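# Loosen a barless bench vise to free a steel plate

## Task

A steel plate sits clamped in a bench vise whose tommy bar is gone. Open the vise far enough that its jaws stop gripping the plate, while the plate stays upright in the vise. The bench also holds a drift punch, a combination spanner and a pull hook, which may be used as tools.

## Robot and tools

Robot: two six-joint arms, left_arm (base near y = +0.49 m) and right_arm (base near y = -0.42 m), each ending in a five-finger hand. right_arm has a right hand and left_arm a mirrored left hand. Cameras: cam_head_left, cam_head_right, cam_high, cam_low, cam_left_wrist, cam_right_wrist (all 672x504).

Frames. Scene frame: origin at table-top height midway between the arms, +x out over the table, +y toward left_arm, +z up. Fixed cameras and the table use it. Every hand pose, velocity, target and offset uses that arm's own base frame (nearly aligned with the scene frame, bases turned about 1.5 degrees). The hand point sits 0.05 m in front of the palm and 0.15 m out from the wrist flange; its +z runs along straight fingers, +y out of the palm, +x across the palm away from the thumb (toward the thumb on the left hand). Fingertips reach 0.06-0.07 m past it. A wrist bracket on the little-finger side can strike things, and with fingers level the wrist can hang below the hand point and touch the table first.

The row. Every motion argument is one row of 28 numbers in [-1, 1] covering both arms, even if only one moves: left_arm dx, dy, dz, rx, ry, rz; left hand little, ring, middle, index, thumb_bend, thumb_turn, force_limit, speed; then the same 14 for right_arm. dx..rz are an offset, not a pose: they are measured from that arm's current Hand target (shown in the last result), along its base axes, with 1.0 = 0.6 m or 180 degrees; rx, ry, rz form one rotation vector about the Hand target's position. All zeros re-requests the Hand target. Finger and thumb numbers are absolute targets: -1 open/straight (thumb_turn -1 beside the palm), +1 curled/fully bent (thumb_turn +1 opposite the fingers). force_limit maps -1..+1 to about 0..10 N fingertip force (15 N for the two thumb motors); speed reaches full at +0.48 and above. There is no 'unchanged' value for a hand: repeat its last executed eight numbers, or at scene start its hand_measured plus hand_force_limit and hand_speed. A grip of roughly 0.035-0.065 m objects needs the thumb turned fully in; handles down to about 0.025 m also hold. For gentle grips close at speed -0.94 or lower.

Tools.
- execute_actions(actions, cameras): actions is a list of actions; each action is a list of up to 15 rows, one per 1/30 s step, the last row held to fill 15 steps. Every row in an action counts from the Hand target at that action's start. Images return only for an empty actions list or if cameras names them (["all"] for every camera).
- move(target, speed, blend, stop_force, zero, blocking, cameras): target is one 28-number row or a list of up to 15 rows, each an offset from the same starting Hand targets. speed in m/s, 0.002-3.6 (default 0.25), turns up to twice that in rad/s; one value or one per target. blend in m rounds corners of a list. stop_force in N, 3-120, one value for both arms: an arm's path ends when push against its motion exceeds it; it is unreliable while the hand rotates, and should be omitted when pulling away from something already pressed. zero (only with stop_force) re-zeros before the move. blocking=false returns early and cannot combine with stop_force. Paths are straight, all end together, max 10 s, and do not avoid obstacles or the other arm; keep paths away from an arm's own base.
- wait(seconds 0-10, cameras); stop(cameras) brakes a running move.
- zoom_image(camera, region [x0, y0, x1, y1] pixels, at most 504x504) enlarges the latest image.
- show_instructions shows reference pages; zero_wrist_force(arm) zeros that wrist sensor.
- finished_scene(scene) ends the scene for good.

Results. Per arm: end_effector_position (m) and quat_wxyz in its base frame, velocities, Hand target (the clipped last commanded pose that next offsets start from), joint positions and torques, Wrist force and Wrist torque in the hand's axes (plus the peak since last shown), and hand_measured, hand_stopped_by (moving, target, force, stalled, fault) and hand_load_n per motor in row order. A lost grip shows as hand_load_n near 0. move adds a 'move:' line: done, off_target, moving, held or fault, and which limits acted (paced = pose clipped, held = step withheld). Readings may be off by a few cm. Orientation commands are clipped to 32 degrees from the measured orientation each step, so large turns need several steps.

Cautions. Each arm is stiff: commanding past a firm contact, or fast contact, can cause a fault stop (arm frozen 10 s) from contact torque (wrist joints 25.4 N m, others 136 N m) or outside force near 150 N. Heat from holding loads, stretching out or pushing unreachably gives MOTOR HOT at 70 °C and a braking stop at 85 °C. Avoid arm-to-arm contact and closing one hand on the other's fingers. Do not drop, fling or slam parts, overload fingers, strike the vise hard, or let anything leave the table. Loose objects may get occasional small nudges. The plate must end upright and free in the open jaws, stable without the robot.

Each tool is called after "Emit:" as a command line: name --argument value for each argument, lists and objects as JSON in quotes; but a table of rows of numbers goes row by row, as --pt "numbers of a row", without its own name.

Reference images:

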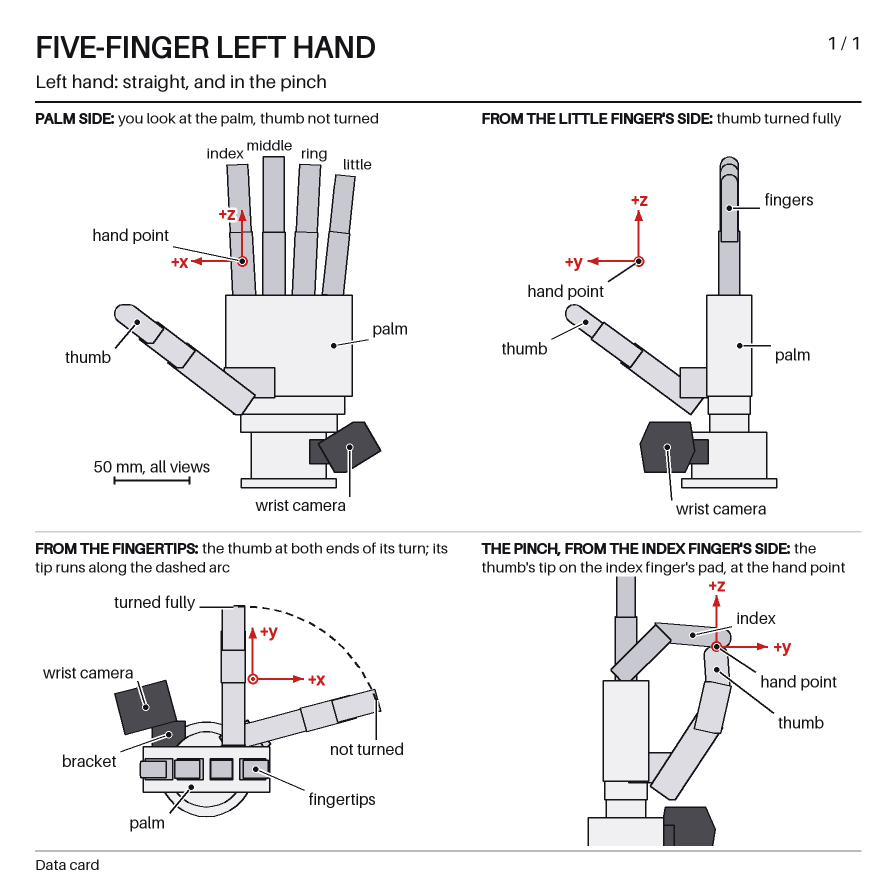

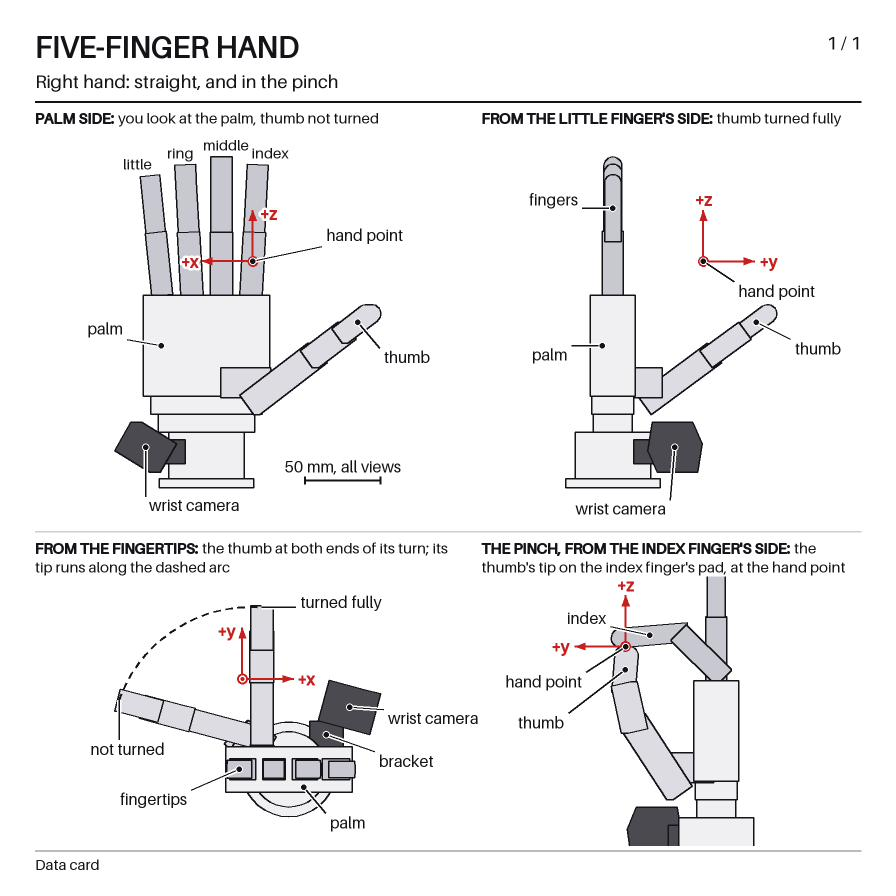

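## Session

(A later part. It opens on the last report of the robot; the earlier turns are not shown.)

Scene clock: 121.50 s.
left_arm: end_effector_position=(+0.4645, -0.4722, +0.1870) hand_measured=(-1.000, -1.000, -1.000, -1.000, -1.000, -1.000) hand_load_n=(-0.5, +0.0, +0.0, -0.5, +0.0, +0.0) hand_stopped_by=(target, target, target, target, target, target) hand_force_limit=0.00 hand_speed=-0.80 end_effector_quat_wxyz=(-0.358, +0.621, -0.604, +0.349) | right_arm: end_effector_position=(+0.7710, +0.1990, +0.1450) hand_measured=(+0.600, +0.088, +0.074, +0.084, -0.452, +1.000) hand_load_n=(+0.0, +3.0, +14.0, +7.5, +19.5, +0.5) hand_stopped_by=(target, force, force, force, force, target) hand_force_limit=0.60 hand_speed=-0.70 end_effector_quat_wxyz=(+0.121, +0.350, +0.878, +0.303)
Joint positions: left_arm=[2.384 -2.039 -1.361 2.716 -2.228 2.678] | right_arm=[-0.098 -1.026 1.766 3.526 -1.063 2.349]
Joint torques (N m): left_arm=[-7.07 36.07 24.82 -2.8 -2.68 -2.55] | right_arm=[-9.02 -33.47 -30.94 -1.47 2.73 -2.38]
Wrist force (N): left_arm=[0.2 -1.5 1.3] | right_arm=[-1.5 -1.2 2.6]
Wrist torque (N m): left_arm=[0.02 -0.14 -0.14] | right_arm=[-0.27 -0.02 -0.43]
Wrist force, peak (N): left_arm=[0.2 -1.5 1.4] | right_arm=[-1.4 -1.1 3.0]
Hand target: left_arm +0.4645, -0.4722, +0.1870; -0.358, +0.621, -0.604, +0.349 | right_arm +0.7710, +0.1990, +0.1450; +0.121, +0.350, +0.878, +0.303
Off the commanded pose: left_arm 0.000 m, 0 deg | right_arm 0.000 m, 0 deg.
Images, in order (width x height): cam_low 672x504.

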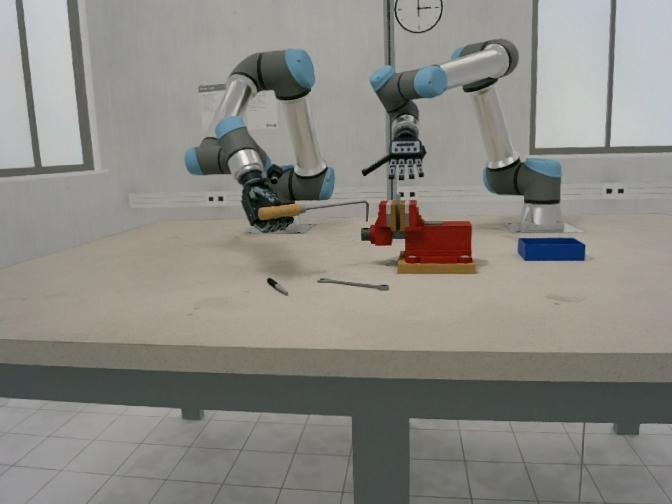

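Emit:
move --target '[0,0,0,0,0,0,-1,-1,-1,-1,-1,-1,0,-0.8,0.0142,-0.0042,-0.0133,0,0,0,0.6,0.6,0.6,0.6,-0.1,1,0.6,-0.7]' --speed 0.05 --stop_force 6 --cameras '["cam_left_wrist","cam_low","cam_head_right","cam_high"]'

Emit:
zoom_image --camera "cam_low" --region '[355, 215, 385, 245]'

Emit:
zoom_image --camera "cam_head_right" --region '[255, 370, 285, 400]'

Emit:
zoom_image --camera "cam_left_wrist" --region '[310, 210, 400, 280]'

Emit:
zoom_image --camera "cam_high" --region '[305, 280, 335, 310]'

Scene clock: 124.67 s.
left_arm: end_effector_position=(+0.4645, -0.4722, +0.1870) hand_measured=(-1.000, -1.000, -1.000, -1.000, -1.000, -1.000) hand_load_n=(+0.0, +0.0, +0.0, +0.0, +0.0, +0.0) hand_stopped_by=(target, target, target, target, target, target) hand_force_limit=0.00 hand_speed=-0.80 end_effector_quat_wxyz=(-0.358, +0.621, -0.604, +0.349) | right_arm: end_effector_position=(+0.7795, +0.1965, +0.1370) hand_measured=(+0.600, +0.088, +0.074, +0.084, -0.452, +1.000) hand_load_n=(+0.0, +3.0, +14.5, +7.5, +19.5, +0.0) hand_stopped_by=(target, force, force, force, force, target) hand_force_limit=0.60 hand_speed=-0.70 end_effector_quat_wxyz=(+0.121, +0.350, +0.878, +0.303)
Joint positions: left_arm=[2.384 -2.039 -1.361 2.716 -2.228 2.678] | right_arm=[-0.101 -0.999 1.744 3.521 -1.062 2.346]
Joint torques (N m): left_arm=[-7.07 35.89 24.76 -2.69 -2.56 -2.42] | right_arm=[2.34 -48.29 -7.06 -1.28 0.83 2.11]
Wrist force (N): left_arm=[0.3 -1.2 1.3] | right_arm=[-1.2 -1.4 2.9]
Wrist torque (N m): left_arm=[0.05 -0.15 -0.13] | right_arm=[-0.32 -0.08 -0.34]
Wrist force, peak (N): left_arm=[0.3 -1.5 1.4] | right_arm=[-1.4 -1.3 3.0]
Hand target: left_arm +0.4645, -0.4722, +0.1870; -0.358, +0.621, -0.604, +0.349 | right_arm +0.7795, +0.1965, +0.1370; +0.121, +0.350, +0.878, +0.303
Off the commanded pose: left_arm 0.000 m, 0 deg | right_arm 0.000 m, 0 deg.
move: done
Images, in order (width x height): cam_head_right 672x504, cam_high 672x504, cam_low 672x504, cam_left_wrist 672x504.

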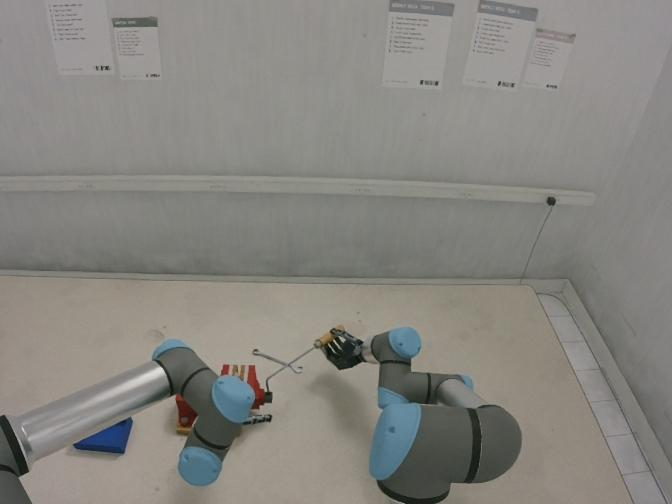

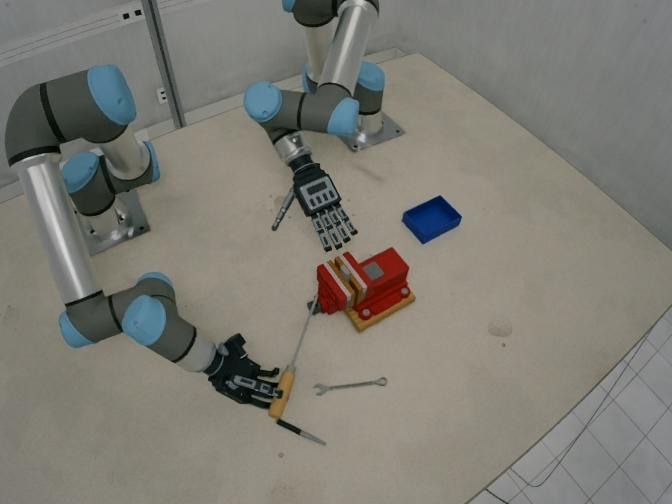

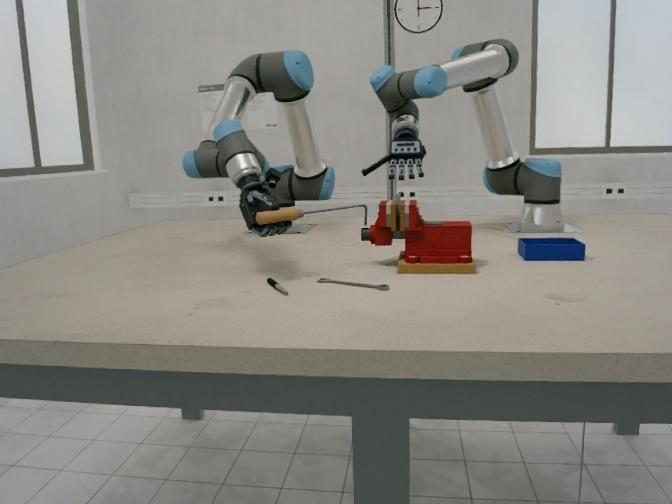

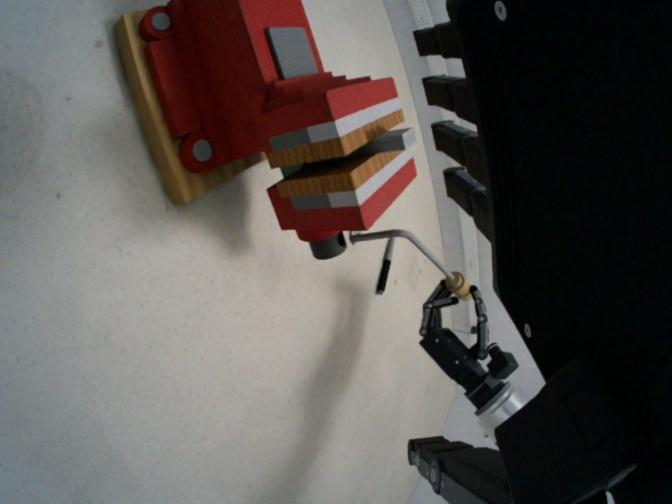

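Scaled by 16.800 from the camera's 672x504 image, which has a finer 960x720 frame.

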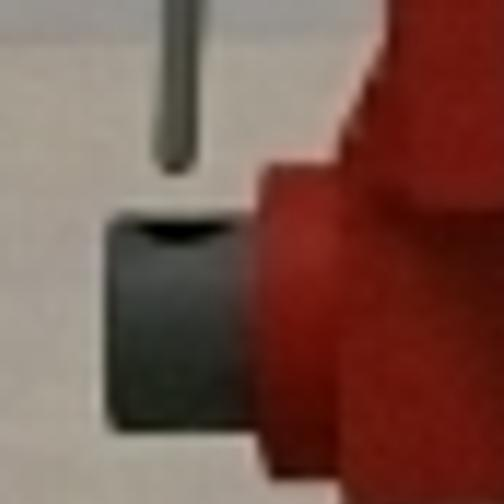

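Scaled by 16.800 from the camera's 672x504 image, which has a finer 960x720 frame.

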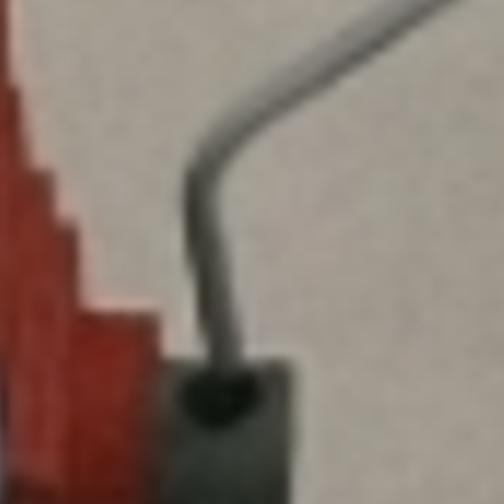

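Scaled by 5.600 from the camera's 672x504 image, which has a finer 960x720 frame.

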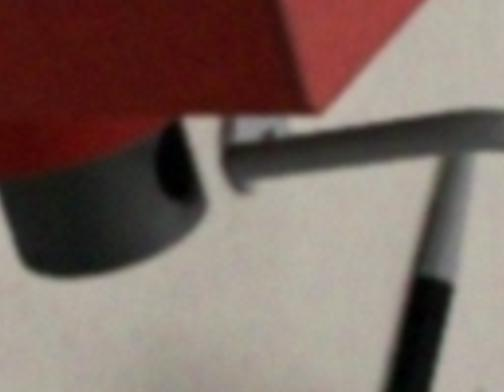

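Scaled by 16.800 from the camera's 672x504 image, which has a finer 960x720 frame.

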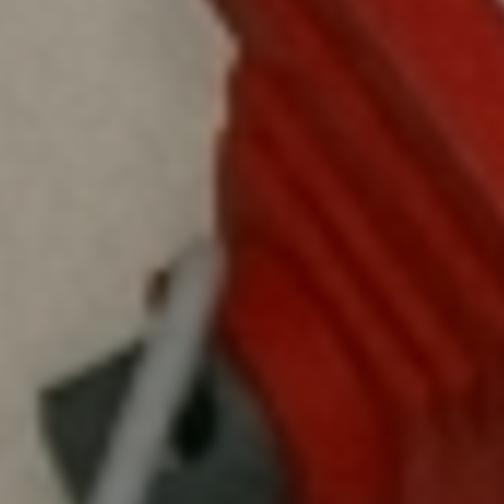

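Emit:
move --target '[0,0,0,0,0,0,-1,-1,-1,-1,-1,-1,0,-0.8,-0.0033,0.0017,-0.02,0,0,0,0.6,0.6,0.6,0.6,-0.1,1,0.6,-0.7]' --speed 0.03 --stop_force 5 --cameras '["cam_left_wrist","cam_low","cam_head_right"]'

Emit:
zoom_image --camera "cam_low" --region '[355, 215, 385, 245]'

Emit:
zoom_image --camera "cam_head_right" --region '[255, 370, 285, 400]'

Emit:
zoom_image --camera "cam_left_wrist" --region '[310, 210, 400, 280]'

Scene clock: 127.53 s.
left_arm: end_effector_position=(+0.4645, -0.4722, +0.1870) hand_measured=(-1.000, -1.000, -1.000, -1.000, -1.000, -1.000) hand_load_n=(+0.0, +0.0, +0.0, +0.0, +0.0, -0.5) hand_stopped_by=(target, target, target, target, target, target) hand_force_limit=0.00 hand_speed=-0.80 end_effector_quat_wxyz=(-0.358, +0.621, -0.604, +0.349) | right_arm: end_effector_position=(+0.7776, +0.1975, +0.1250) hand_measured=(+0.600, +0.088, +0.074, +0.084, -0.452, +1.000) hand_load_n=(+0.0, +3.0, +14.0, +7.5, +19.5, +0.0) hand_stopped_by=(target, force, force, force, force, target) hand_force_limit=0.60 hand_speed=-0.70 end_effector_quat_wxyz=(+0.121, +0.350, +0.878, +0.303)
Joint positions: left_arm=[2.384 -2.039 -1.361 2.716 -2.228 2.678] | right_arm=[-0.1 -0.983 1.756 3.492 -1.062 2.348]
Joint torques (N m): left_arm=[-7.07 36.84 25.23 -2.88 -2.67 -2.41] | right_arm=[0.16 -48.46 -30.21 -1.05 -0.15 1.15]
Wrist force (N): left_arm=[0.2 -1.2 1.4] | right_arm=[-1.2 -1.3 2.8]
Wrist torque (N m): left_arm=[0.04 -0.13 -0.14] | right_arm=[-0.30 -0.07 -0.42]
Wrist force, peak (N): left_arm=[0.0 -1.3 1.5] | right_arm=[-1.2 -1.6 3.1]
Hand target: left_arm +0.4645, -0.4722, +0.1870; -0.358, +0.621, -0.604, +0.349 | right_arm +0.7776, +0.1975, +0.1250; +0.121, +0.350, +0.878, +0.303
Off the commanded pose: left_arm 0.000 m, 0 deg | right_arm 0.000 m, 0 deg.
move: done
Images, in order (width x height): cam_head_right 672x504, cam_low 672x504, cam_left_wrist 672x504.

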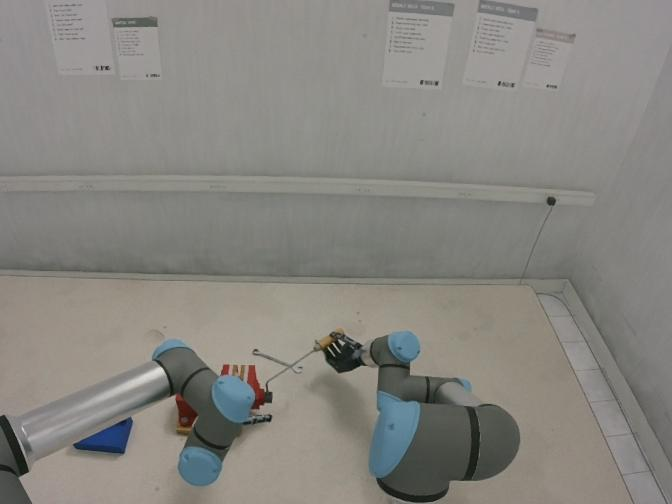

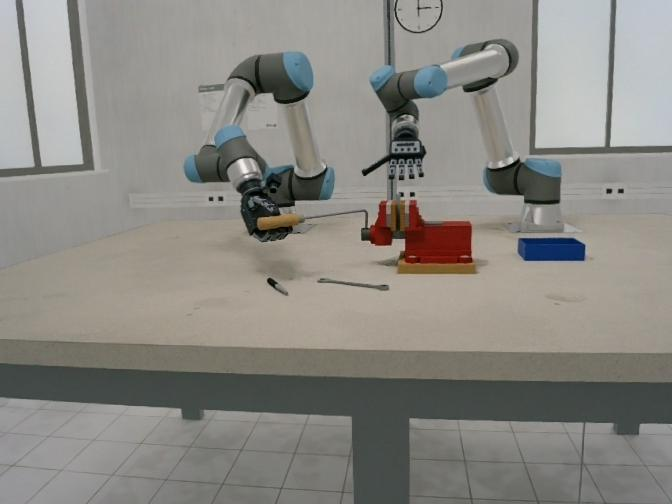

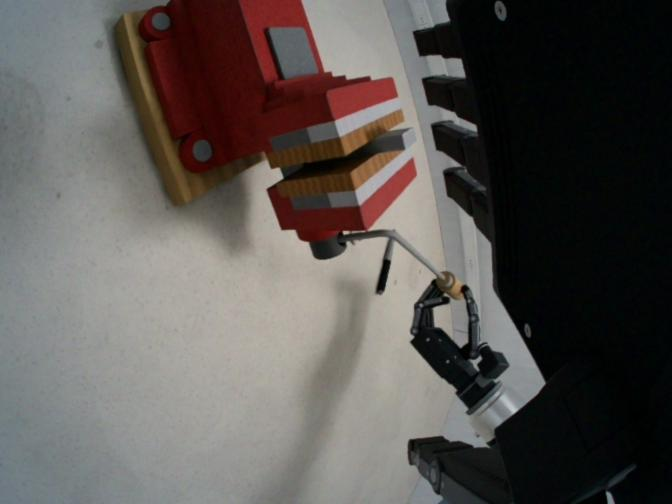

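Scaled by 16.800 from the camera's 672x504 image, which has a finer 960x720 frame.

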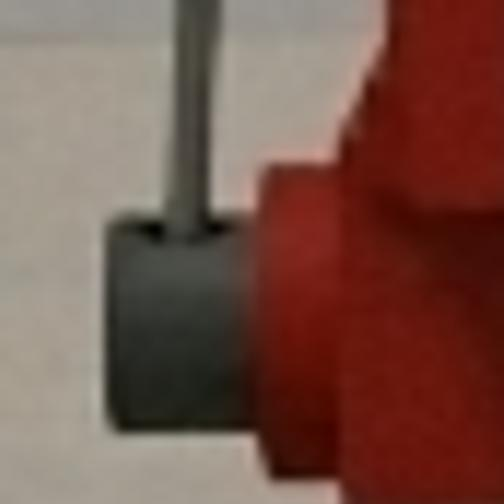

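Scaled by 16.800 from the camera's 672x504 image, which has a finer 960x720 frame.

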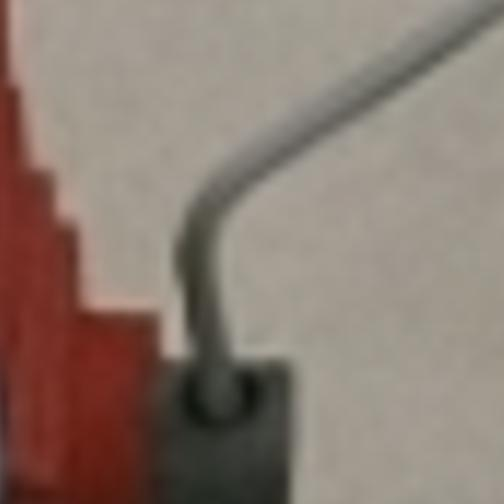

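Scaled by 5.600 from the camera's 672x504 image, which has a finer 960x720 frame.

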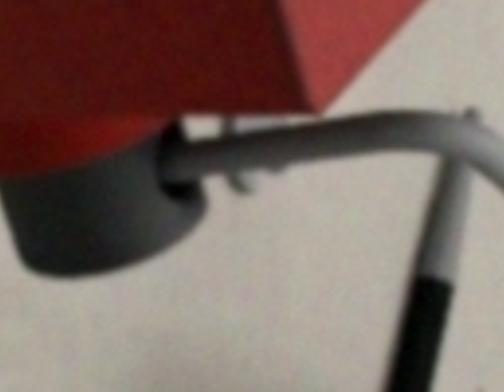

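Emit:
move --target '[0,0,0,0,0,0,-1,-1,-1,-1,-1,-1,0,-0.8,-0.0023,0,-0.0167,0,0,0,0.6,0.6,0.6,0.6,-0.1,1,0.6,-0.7]' --speed 0.03 --stop_force 5 --cameras '["cam_left_wrist","cam_low","cam_head_right"]'

Emit:
zoom_image --camera "cam_low" --region '[345, 205, 385, 245]'

Emit:
zoom_image --camera "cam_head_right" --region '[255, 370, 285, 400]'

Emit:
zoom_image --camera "cam_left_wrist" --region '[310, 210, 400, 280]'

Scene clock: 129.70 s.
left_arm: end_effector_position=(+0.4645, -0.4722, +0.1870) hand_measured=(-1.000, -1.000, -1.000, -1.000, -1.000, -1.000) hand_load_n=(+0.0, +0.0, +0.0, +0.0, +0.0, -0.5) hand_stopped_by=(target, target, target, target, target, target) hand_force_limit=0.00 hand_speed=-0.80 end_effector_quat_wxyz=(-0.358, +0.621, -0.604, +0.349) | right_arm: end_effector_position=(+0.7762, +0.1975, +0.1150) hand_measured=(+0.600, +0.088, +0.074, +0.084, -0.452, +1.000) hand_load_n=(+0.0, +3.0, +14.0, +7.5, +19.5, +0.0) hand_stopped_by=(target, force, force, force, force, target) hand_force_limit=0.60 hand_speed=-0.70 end_effector_quat_wxyz=(+0.121, +0.350, +0.878, +0.303)
Joint positions: left_arm=[2.384 -2.039 -1.361 2.716 -2.228 2.678] | right_arm=[-0.1 -0.968 1.765 3.469 -1.062 2.347]
Joint torques (N m): left_arm=[-7.32 37.35 24.31 -2.74 -2.59 -2.63] | right_arm=[-8.41 -48.42 -29.35 -1.11 2.74 -1.43]
Wrist force (N): left_arm=[0.1 -0.9 1.2] | right_arm=[-1.2 -1.0 2.7]
Wrist torque (N m): left_arm=[0.10 -0.14 -0.15] | right_arm=[-0.26 -0.07 -0.41]
Wrist force, peak (N): left_arm=[0.3 -1.5 1.4] | right_arm=[-1.1 -1.6 2.8]
Hand target: left_arm +0.4645, -0.4722, +0.1870; -0.358, +0.621, -0.604, +0.349 | right_arm +0.7762, +0.1975, +0.1150; +0.121, +0.350, +0.878, +0.303
Off the commanded pose: left_arm 0.000 m, 0 deg | right_arm 0.000 m, 0 deg.
move: done
Images, in order (width x height): cam_head_right 672x504, cam_low 672x504, cam_left_wrist 672x504.

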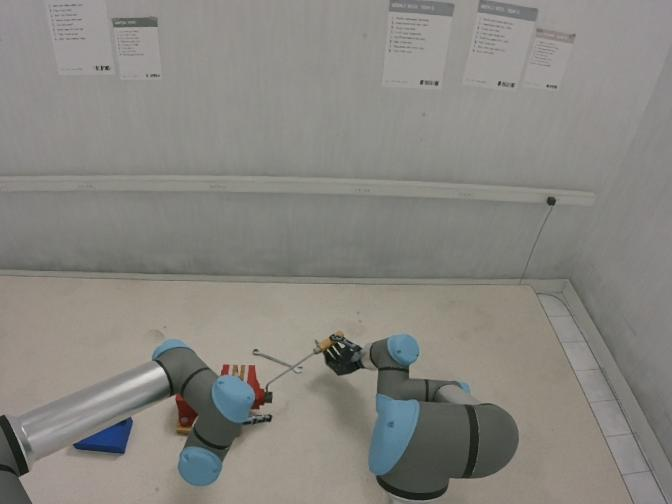

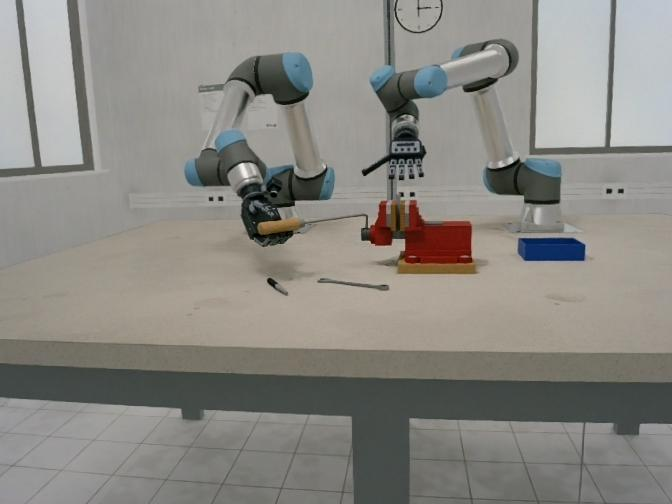

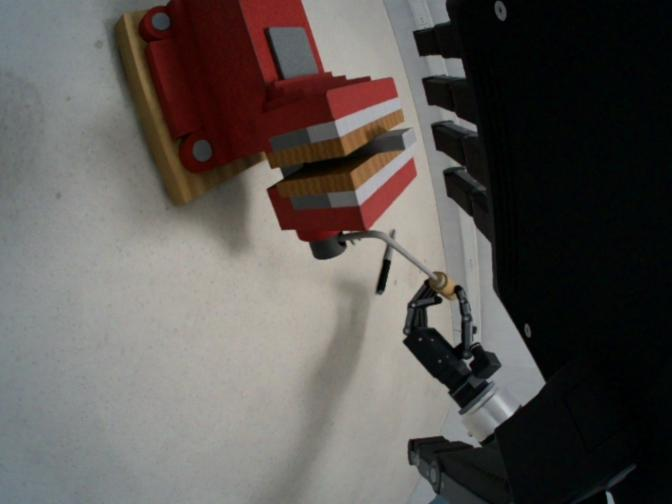

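Scaled by 12.600 from the camera's 672x504 image, which has a finer 960x720 frame.

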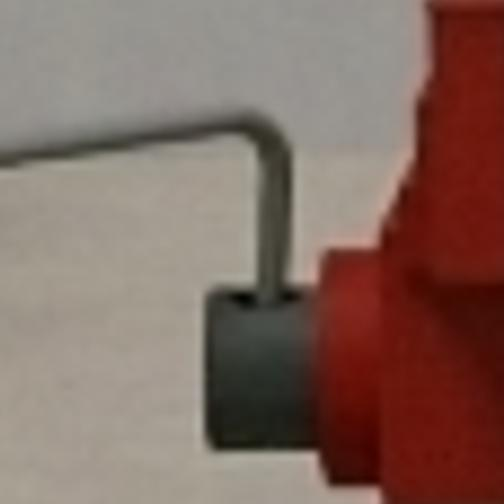

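Scaled by 16.800 from the camera's 672x504 image, which has a finer 960x720 frame.

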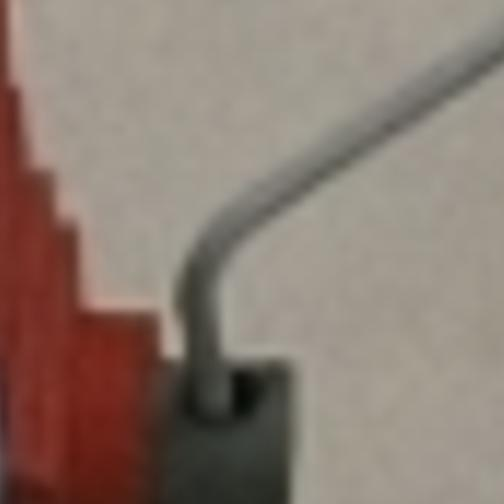

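Scaled by 5.600 from the camera's 672x504 image, which has a finer 960x720 frame.

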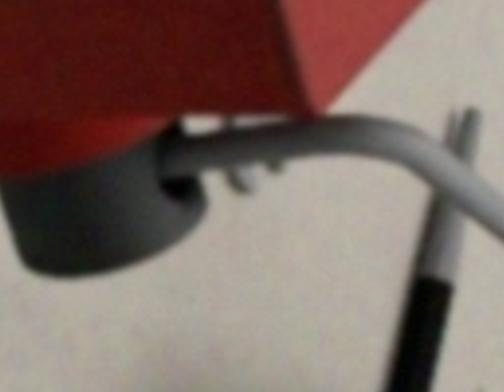

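Emit:
move --target '[0,0,0,0,0,0,-1,-1,-1,-1,-1,-1,0,-0.8,-0.0028,-0.0017,-0.02,0,0,0,0.6,0.6,0.6,0.6,-0.1,1,0.6,-0.7]' --speed 0.03 --stop_force 5 --cameras '["cam_left_wrist","cam_low","cam_head_right"]'

Emit:
zoom_image --camera "cam_low" --region '[345, 205, 385, 245]'

Emit:
zoom_image --camera "cam_head_right" --region '[255, 370, 285, 400]'

Emit:
zoom_image --camera "cam_left_wrist" --region '[310, 210, 400, 280]'

Scene clock: 131.90 s.
left_arm: end_effector_position=(+0.4645, -0.4722, +0.1870) hand_measured=(-1.000, -1.000, -1.000, -1.000, -1.000, -1.000) hand_load_n=(+0.0, +0.0, +0.0, -0.5, +0.0, +0.0) hand_stopped_by=(target, target, target, target, target, target) hand_force_limit=0.00 hand_speed=-0.80 end_effector_quat_wxyz=(-0.358, +0.621, -0.604, +0.349) | right_arm: end_effector_position=(+0.7745, +0.1965, +0.1030) hand_measured=(+0.600, +0.088, +0.074, +0.084, -0.452, +1.000) hand_load_n=(+0.0, +2.5, +14.0, +7.5, +19.5, +0.0) hand_stopped_by=(target, force, force, force, force, target) hand_force_limit=0.60 hand_speed=-0.70 end_effector_quat_wxyz=(+0.121, +0.350, +0.878, +0.303)
Joint positions: left_arm=[2.384 -2.039 -1.361 2.716 -2.228 2.678] | right_arm=[-0.102 -0.95 1.776 3.441 -1.061 2.345]
Joint torques (N m): left_arm=[-6.83 37.85 24.94 -2.76 -2.67 -2.47] | right_arm=[1.03 -48.98 -29.14 -1.05 1.37 1.86]
Wrist force (N): left_arm=[0.1 -1.2 1.0] | right_arm=[-1.3 -1.5 2.3]
Wrist torque (N m): left_arm=[0.07 -0.14 -0.15] | right_arm=[-0.30 -0.05 -0.35]
Wrist force, peak (N): left_arm=[0.2 -1.5 1.3] | right_arm=[-1.2 -1.3 2.9]
Hand target: left_arm +0.4645, -0.4722, +0.1870; -0.358, +0.621, -0.604, +0.349 | right_arm +0.7745, +0.1965, +0.1030; +0.121, +0.350, +0.878, +0.303
Off the commanded pose: left_arm 0.000 m, 0 deg | right_arm 0.000 m, 0 deg.
move: done
Images, in order (width x height): cam_head_right 672x504, cam_low 672x504, cam_left_wrist 672x504.

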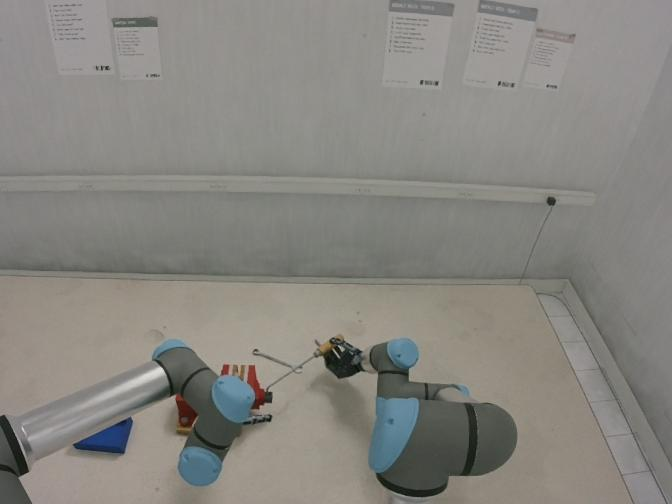

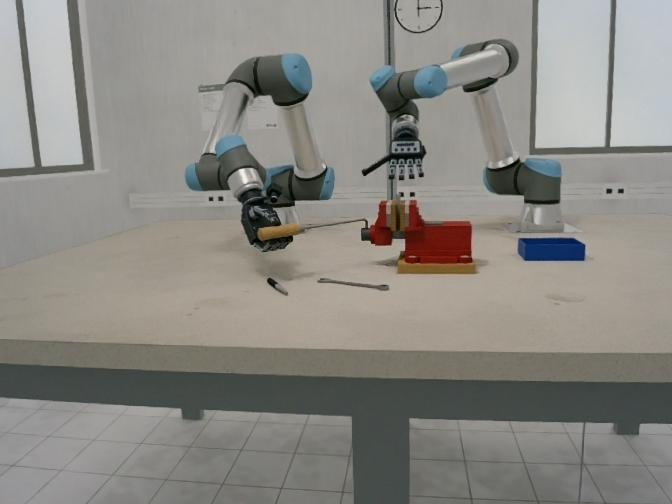

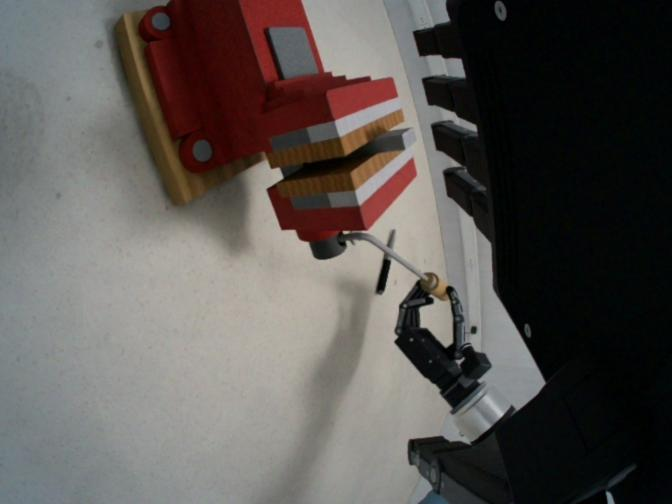

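Scaled by 12.600 from the camera's 672x504 image, which has a finer 960x720 frame.

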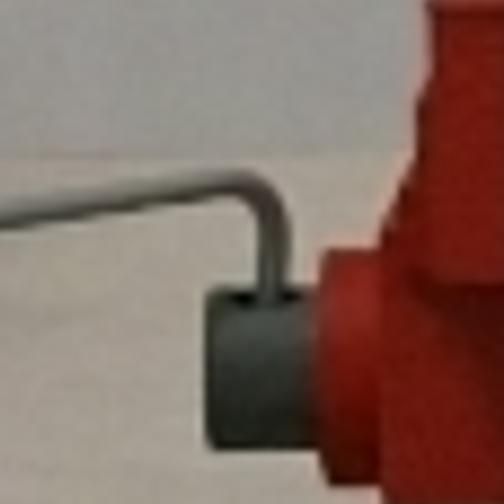

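Scaled by 16.800 from the camera's 672x504 image, which has a finer 960x720 frame.

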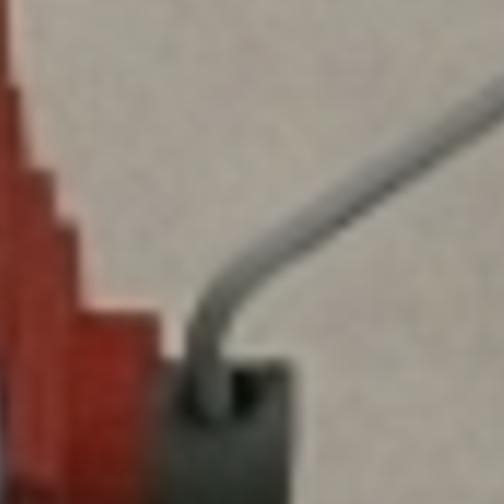

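Scaled by 5.600 from the camera's 672x504 image, which has a finer 960x720 frame.

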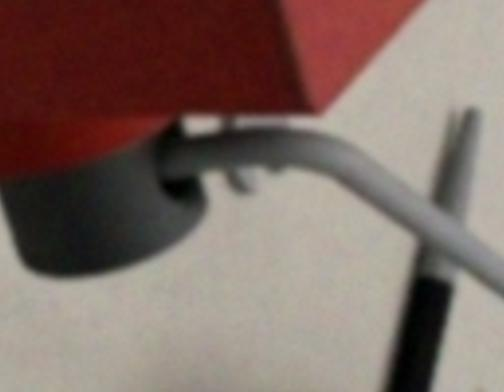

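Emit:
move --target '[0,0,0,0,0,0,-1,-1,-1,-1,-1,-1,0,-0.8,-0.0025,-0.001,-0.0167,0,0,0,0.6,0.6,0.6,0.6,-0.1,1,0.6,-0.7]' --speed 0.03 --stop_force 5 --cameras '["cam_left_wrist","cam_low","cam_head_right"]'

Emit:
zoom_image --camera "cam_low" --region '[345, 205, 385, 245]'

Emit:
zoom_image --camera "cam_head_right" --region '[255, 370, 285, 400]'

Emit:
zoom_image --camera "cam_left_wrist" --region '[310, 210, 400, 280]'

Scene clock: 134.17 s.
left_arm: end_effector_position=(+0.4645, -0.4722, +0.1870) hand_measured=(-1.000, -1.000, -1.000, -1.000, -1.000, -1.000) hand_load_n=(+0.0, +0.0, -0.5, +0.0, +0.0, -0.5) hand_stopped_by=(target, target, target, target, target, target) hand_force_limit=0.00 hand_speed=-0.80 end_effector_quat_wxyz=(-0.358, +0.621, -0.604, +0.349) | right_arm: end_effector_position=(+0.7730, +0.1958, +0.0930) hand_measured=(+0.600, +0.088, +0.074, +0.084, -0.452, +1.000) hand_load_n=(+0.0, +3.0, +14.5, +7.5, +19.5, +0.0) hand_stopped_by=(target, force, force, force, force, target) hand_force_limit=0.60 hand_speed=-0.70 end_effector_quat_wxyz=(+0.121, +0.350, +0.878, +0.303)
Joint positions: left_arm=[2.384 -2.039 -1.361 2.716 -2.228 2.678] | right_arm=[-0.103 -0.935 1.784 3.419 -1.061 2.344]
Joint torques (N m): left_arm=[-7.25 37.97 24.47 -2.63 -2.66 -2.59] | right_arm=[-1.03 -48.66 -28.53 -1.07 1.57 0.58]
Wrist force (N): left_arm=[0.1 -1.3 1.2] | right_arm=[-1.4 -1.2 2.7]
Wrist torque (N m): left_arm=[0.04 -0.13 -0.14] | right_arm=[-0.28 -0.04 -0.35]
Wrist force, peak (N): left_arm=[0.0 -1.5 1.4] | right_arm=[-1.3 -1.4 2.9]
Hand target: left_arm +0.4645, -0.4722, +0.1870; -0.358, +0.621, -0.604, +0.349 | right_arm +0.7730, +0.1959, +0.0930; +0.121, +0.350, +0.878, +0.303
Off the commanded pose: left_arm 0.000 m, 0 deg | right_arm 0.000 m, 0 deg.
move: done
Images, in order (width x height): cam_head_right 672x504, cam_low 672x504, cam_left_wrist 672x504.

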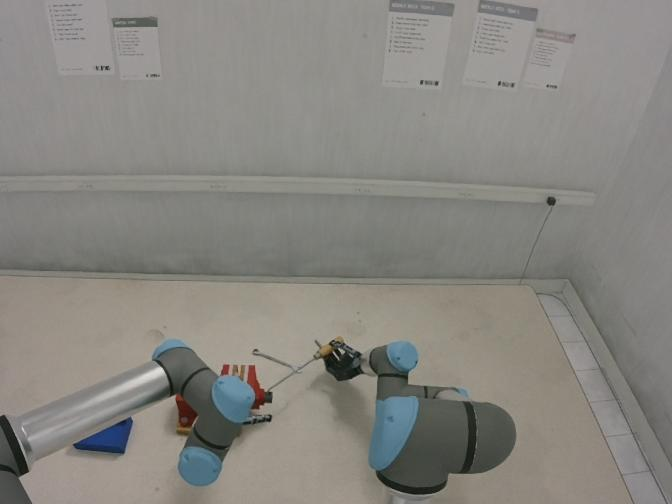

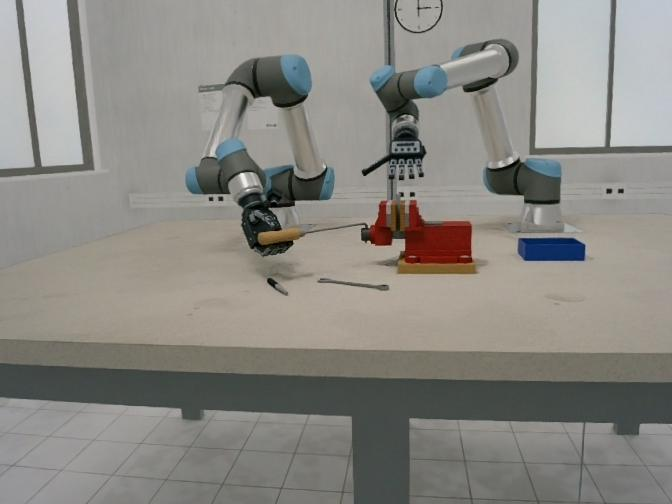

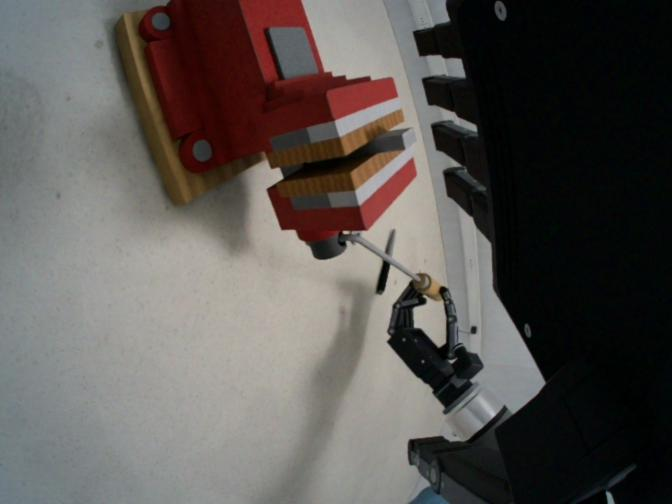

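Scaled by 12.600 from the camera's 672x504 image, which has a finer 960x720 frame.

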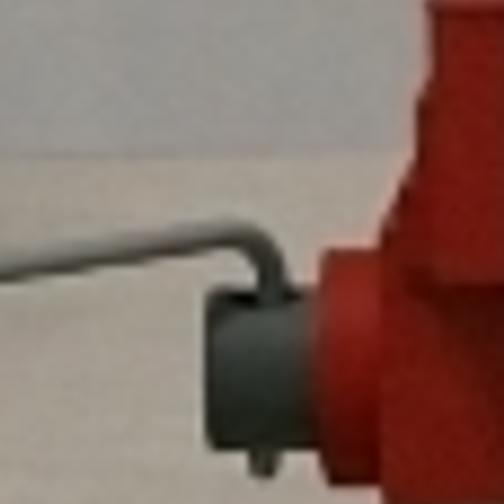

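Scaled by 16.800 from the camera's 672x504 image, which has a finer 960x720 frame.

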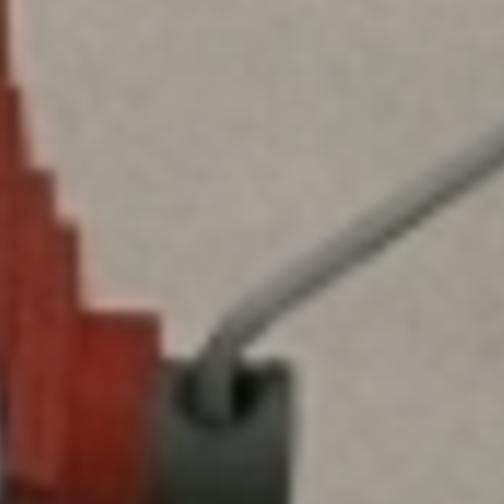

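Scaled by 5.600 from the camera's 672x504 image, which has a finer 960x720 frame.

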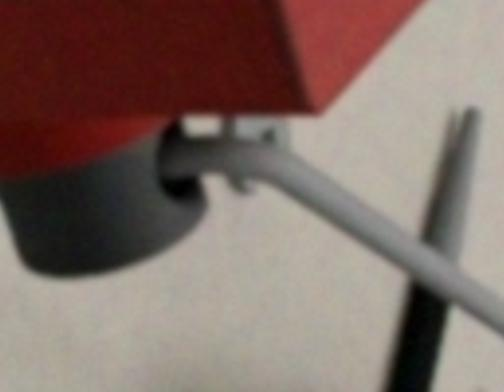

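Emit:
move --target '[0,0,0,0,0,0,-1,-1,-1,-1,-1,-1,0,-0.8,0,0,0,0,0,0,-0.3,0.6,0.6,0.6,-0.1,1,0.6,0]'

Emit:
move --target '[0,0,0,0,0,0,-1,-1,-1,-1,-1,-1,0,-0.8,0,0,0,0,0,0,0.3,0.6,0.6,0.6,-0.1,1,0.6,-0.8]' --cameras '["cam_low","cam_right_wrist"]'

Emit:
zoom_image --camera "cam_low" --region '[220, 170, 400, 280]'

Scene clock: 137.67 s.
left_arm: end_effector_position=(+0.4645, -0.4722, +0.1870) hand_measured=(-1.000, -1.000, -1.000, -1.000, -1.000, -1.000) hand_load_n=(+0.0, +0.0, +0.0, +0.0, +0.0, +0.0) hand_stopped_by=(target, target, target, target, target, target) hand_force_limit=0.00 hand_speed=-0.80 end_effector_quat_wxyz=(-0.358, +0.621, -0.604, +0.349) | right_arm: end_effector_position=(+0.7730, +0.1959, +0.0930) hand_measured=(+0.374, +0.088, +0.072, +0.084, -0.452, +1.000) hand_load_n=(-16.5, +5.0, +16.0, +8.5, +19.0, +0.0) hand_stopped_by=(moving, force, force, force, force, target) hand_force_limit=0.60 hand_speed=0.00 end_effector_quat_wxyz=(+0.121, +0.350, +0.878, +0.303)
Joint positions: left_arm=[2.384 -2.039 -1.361 2.716 -2.228 2.678] | right_arm=[-0.103 -0.935 1.784 3.419 -1.061 2.344]
Joint torques (N m): left_arm=[-7.27 38.63 24.56 -2.71 -2.73 -2.51] | right_arm=[0.38 -48.47 -27.58 -2.21 -0.85 2.32]
Wrist force (N): left_arm=[0.4 -1.3 1.3] | right_arm=[-2.3 -3.4 0.5]
Wrist torque (N m): left_arm=[0.04 -0.16 -0.13] | right_arm=[-0.33 0.45 -0.81]
Wrist force, peak (N): left_arm=[0.1 -1.5 1.5] | right_arm=[-2.2 -3.6 0.9]
Hand target: left_arm +0.4645, -0.4722, +0.1870; -0.358, +0.621, -0.604, +0.349 | right_arm +0.7730, +0.1959, +0.0930; +0.121, +0.350, +0.878, +0.303
Off the commanded pose: left_arm 0.000 m, 0 deg | right_arm 0.000 m, 0 deg.
move: done

Scene clock: 138.17 s.
left_arm: end_effector_position=(+0.4645, -0.4722, +0.1870) hand_measured=(-1.000, -1.000, -1.000, -1.000, -1.000, -1.000) hand_load_n=(+0.0, +0.0, +0.0, +0.0, +0.0, -0.5) hand_stopped_by=(target, target, target, target, target, target) hand_force_limit=0.00 hand_speed=-0.80 end_effector_quat_wxyz=(-0.358, +0.621, -0.604, +0.349) | right_arm: end_effector_position=(+0.7730, +0.1959, +0.0930) hand_measured=(+0.374, +0.088, +0.072, +0.084, -0.452, +1.000) hand_load_n=(-16.5, +5.0, +16.5, +8.5, +19.0, +0.0) hand_stopped_by=(moving, force, force, force, force, target) hand_force_limit=0.60 hand_speed=-0.80 end_effector_quat_wxyz=(+0.121, +0.350, +0.878, +0.303)
Joint positions: left_arm=[2.384 -2.039 -1.361 2.716 -2.228 2.678] | right_arm=[-0.103 -0.935 1.784 3.419 -1.061 2.344]
Joint torques (N m): left_arm=[-7.3 38.26 24.4 -2.55 -2.66 -2.49] | right_arm=[0.2 -46.89 -25.78 -3.38 -0.83 2.3]
Wrist force (N): left_arm=[0.3 -1.1 1.4] | right_arm=[-2.2 -3.4 0.6]
Wrist torque (N m): left_arm=[0.06 -0.15 -0.14] | right_arm=[-0.33 0.43 -0.80]
Wrist force, peak (N): left_arm=[-0.1 -1.5 1.4] | right_arm=[-2.4 -3.7 0.7]
Hand target: left_arm +0.4645, -0.4722, +0.1870; -0.358, +0.621, -0.604, +0.349 | right_arm +0.7730, +0.1959, +0.0930; +0.121, +0.350, +0.878, +0.303
Off the commanded pose: left_arm 0.000 m, 0 deg | right_arm 0.000 m, 0 deg.
move: done
Images, in order (width x height): cam_low 672x504, cam_right_wrist 672x504.

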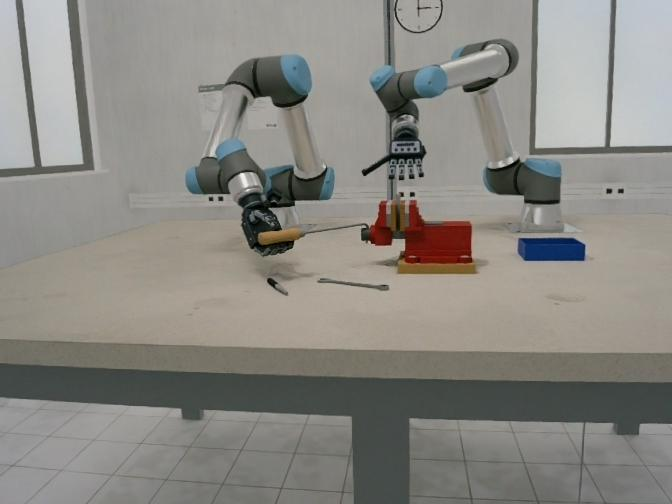

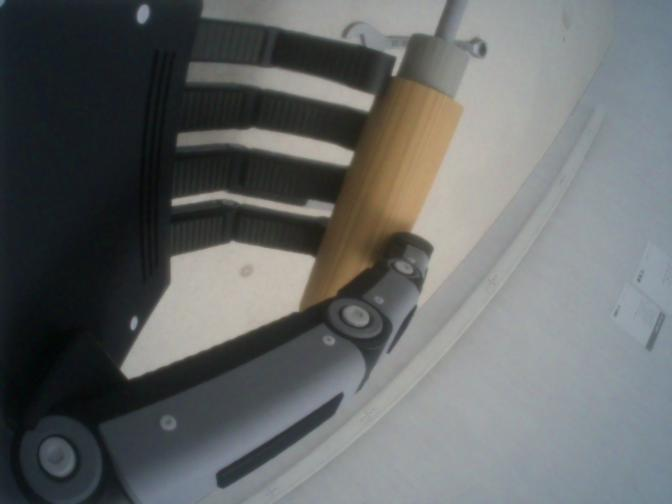

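Scaled by 2.800 from the camera's 672x504 image, which has a finer 960x720 frame.

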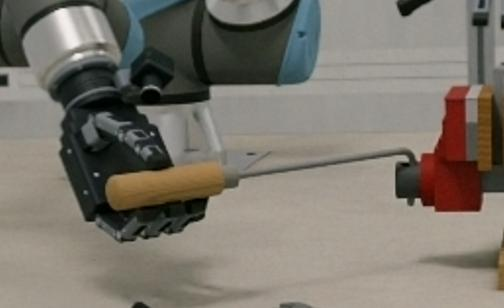

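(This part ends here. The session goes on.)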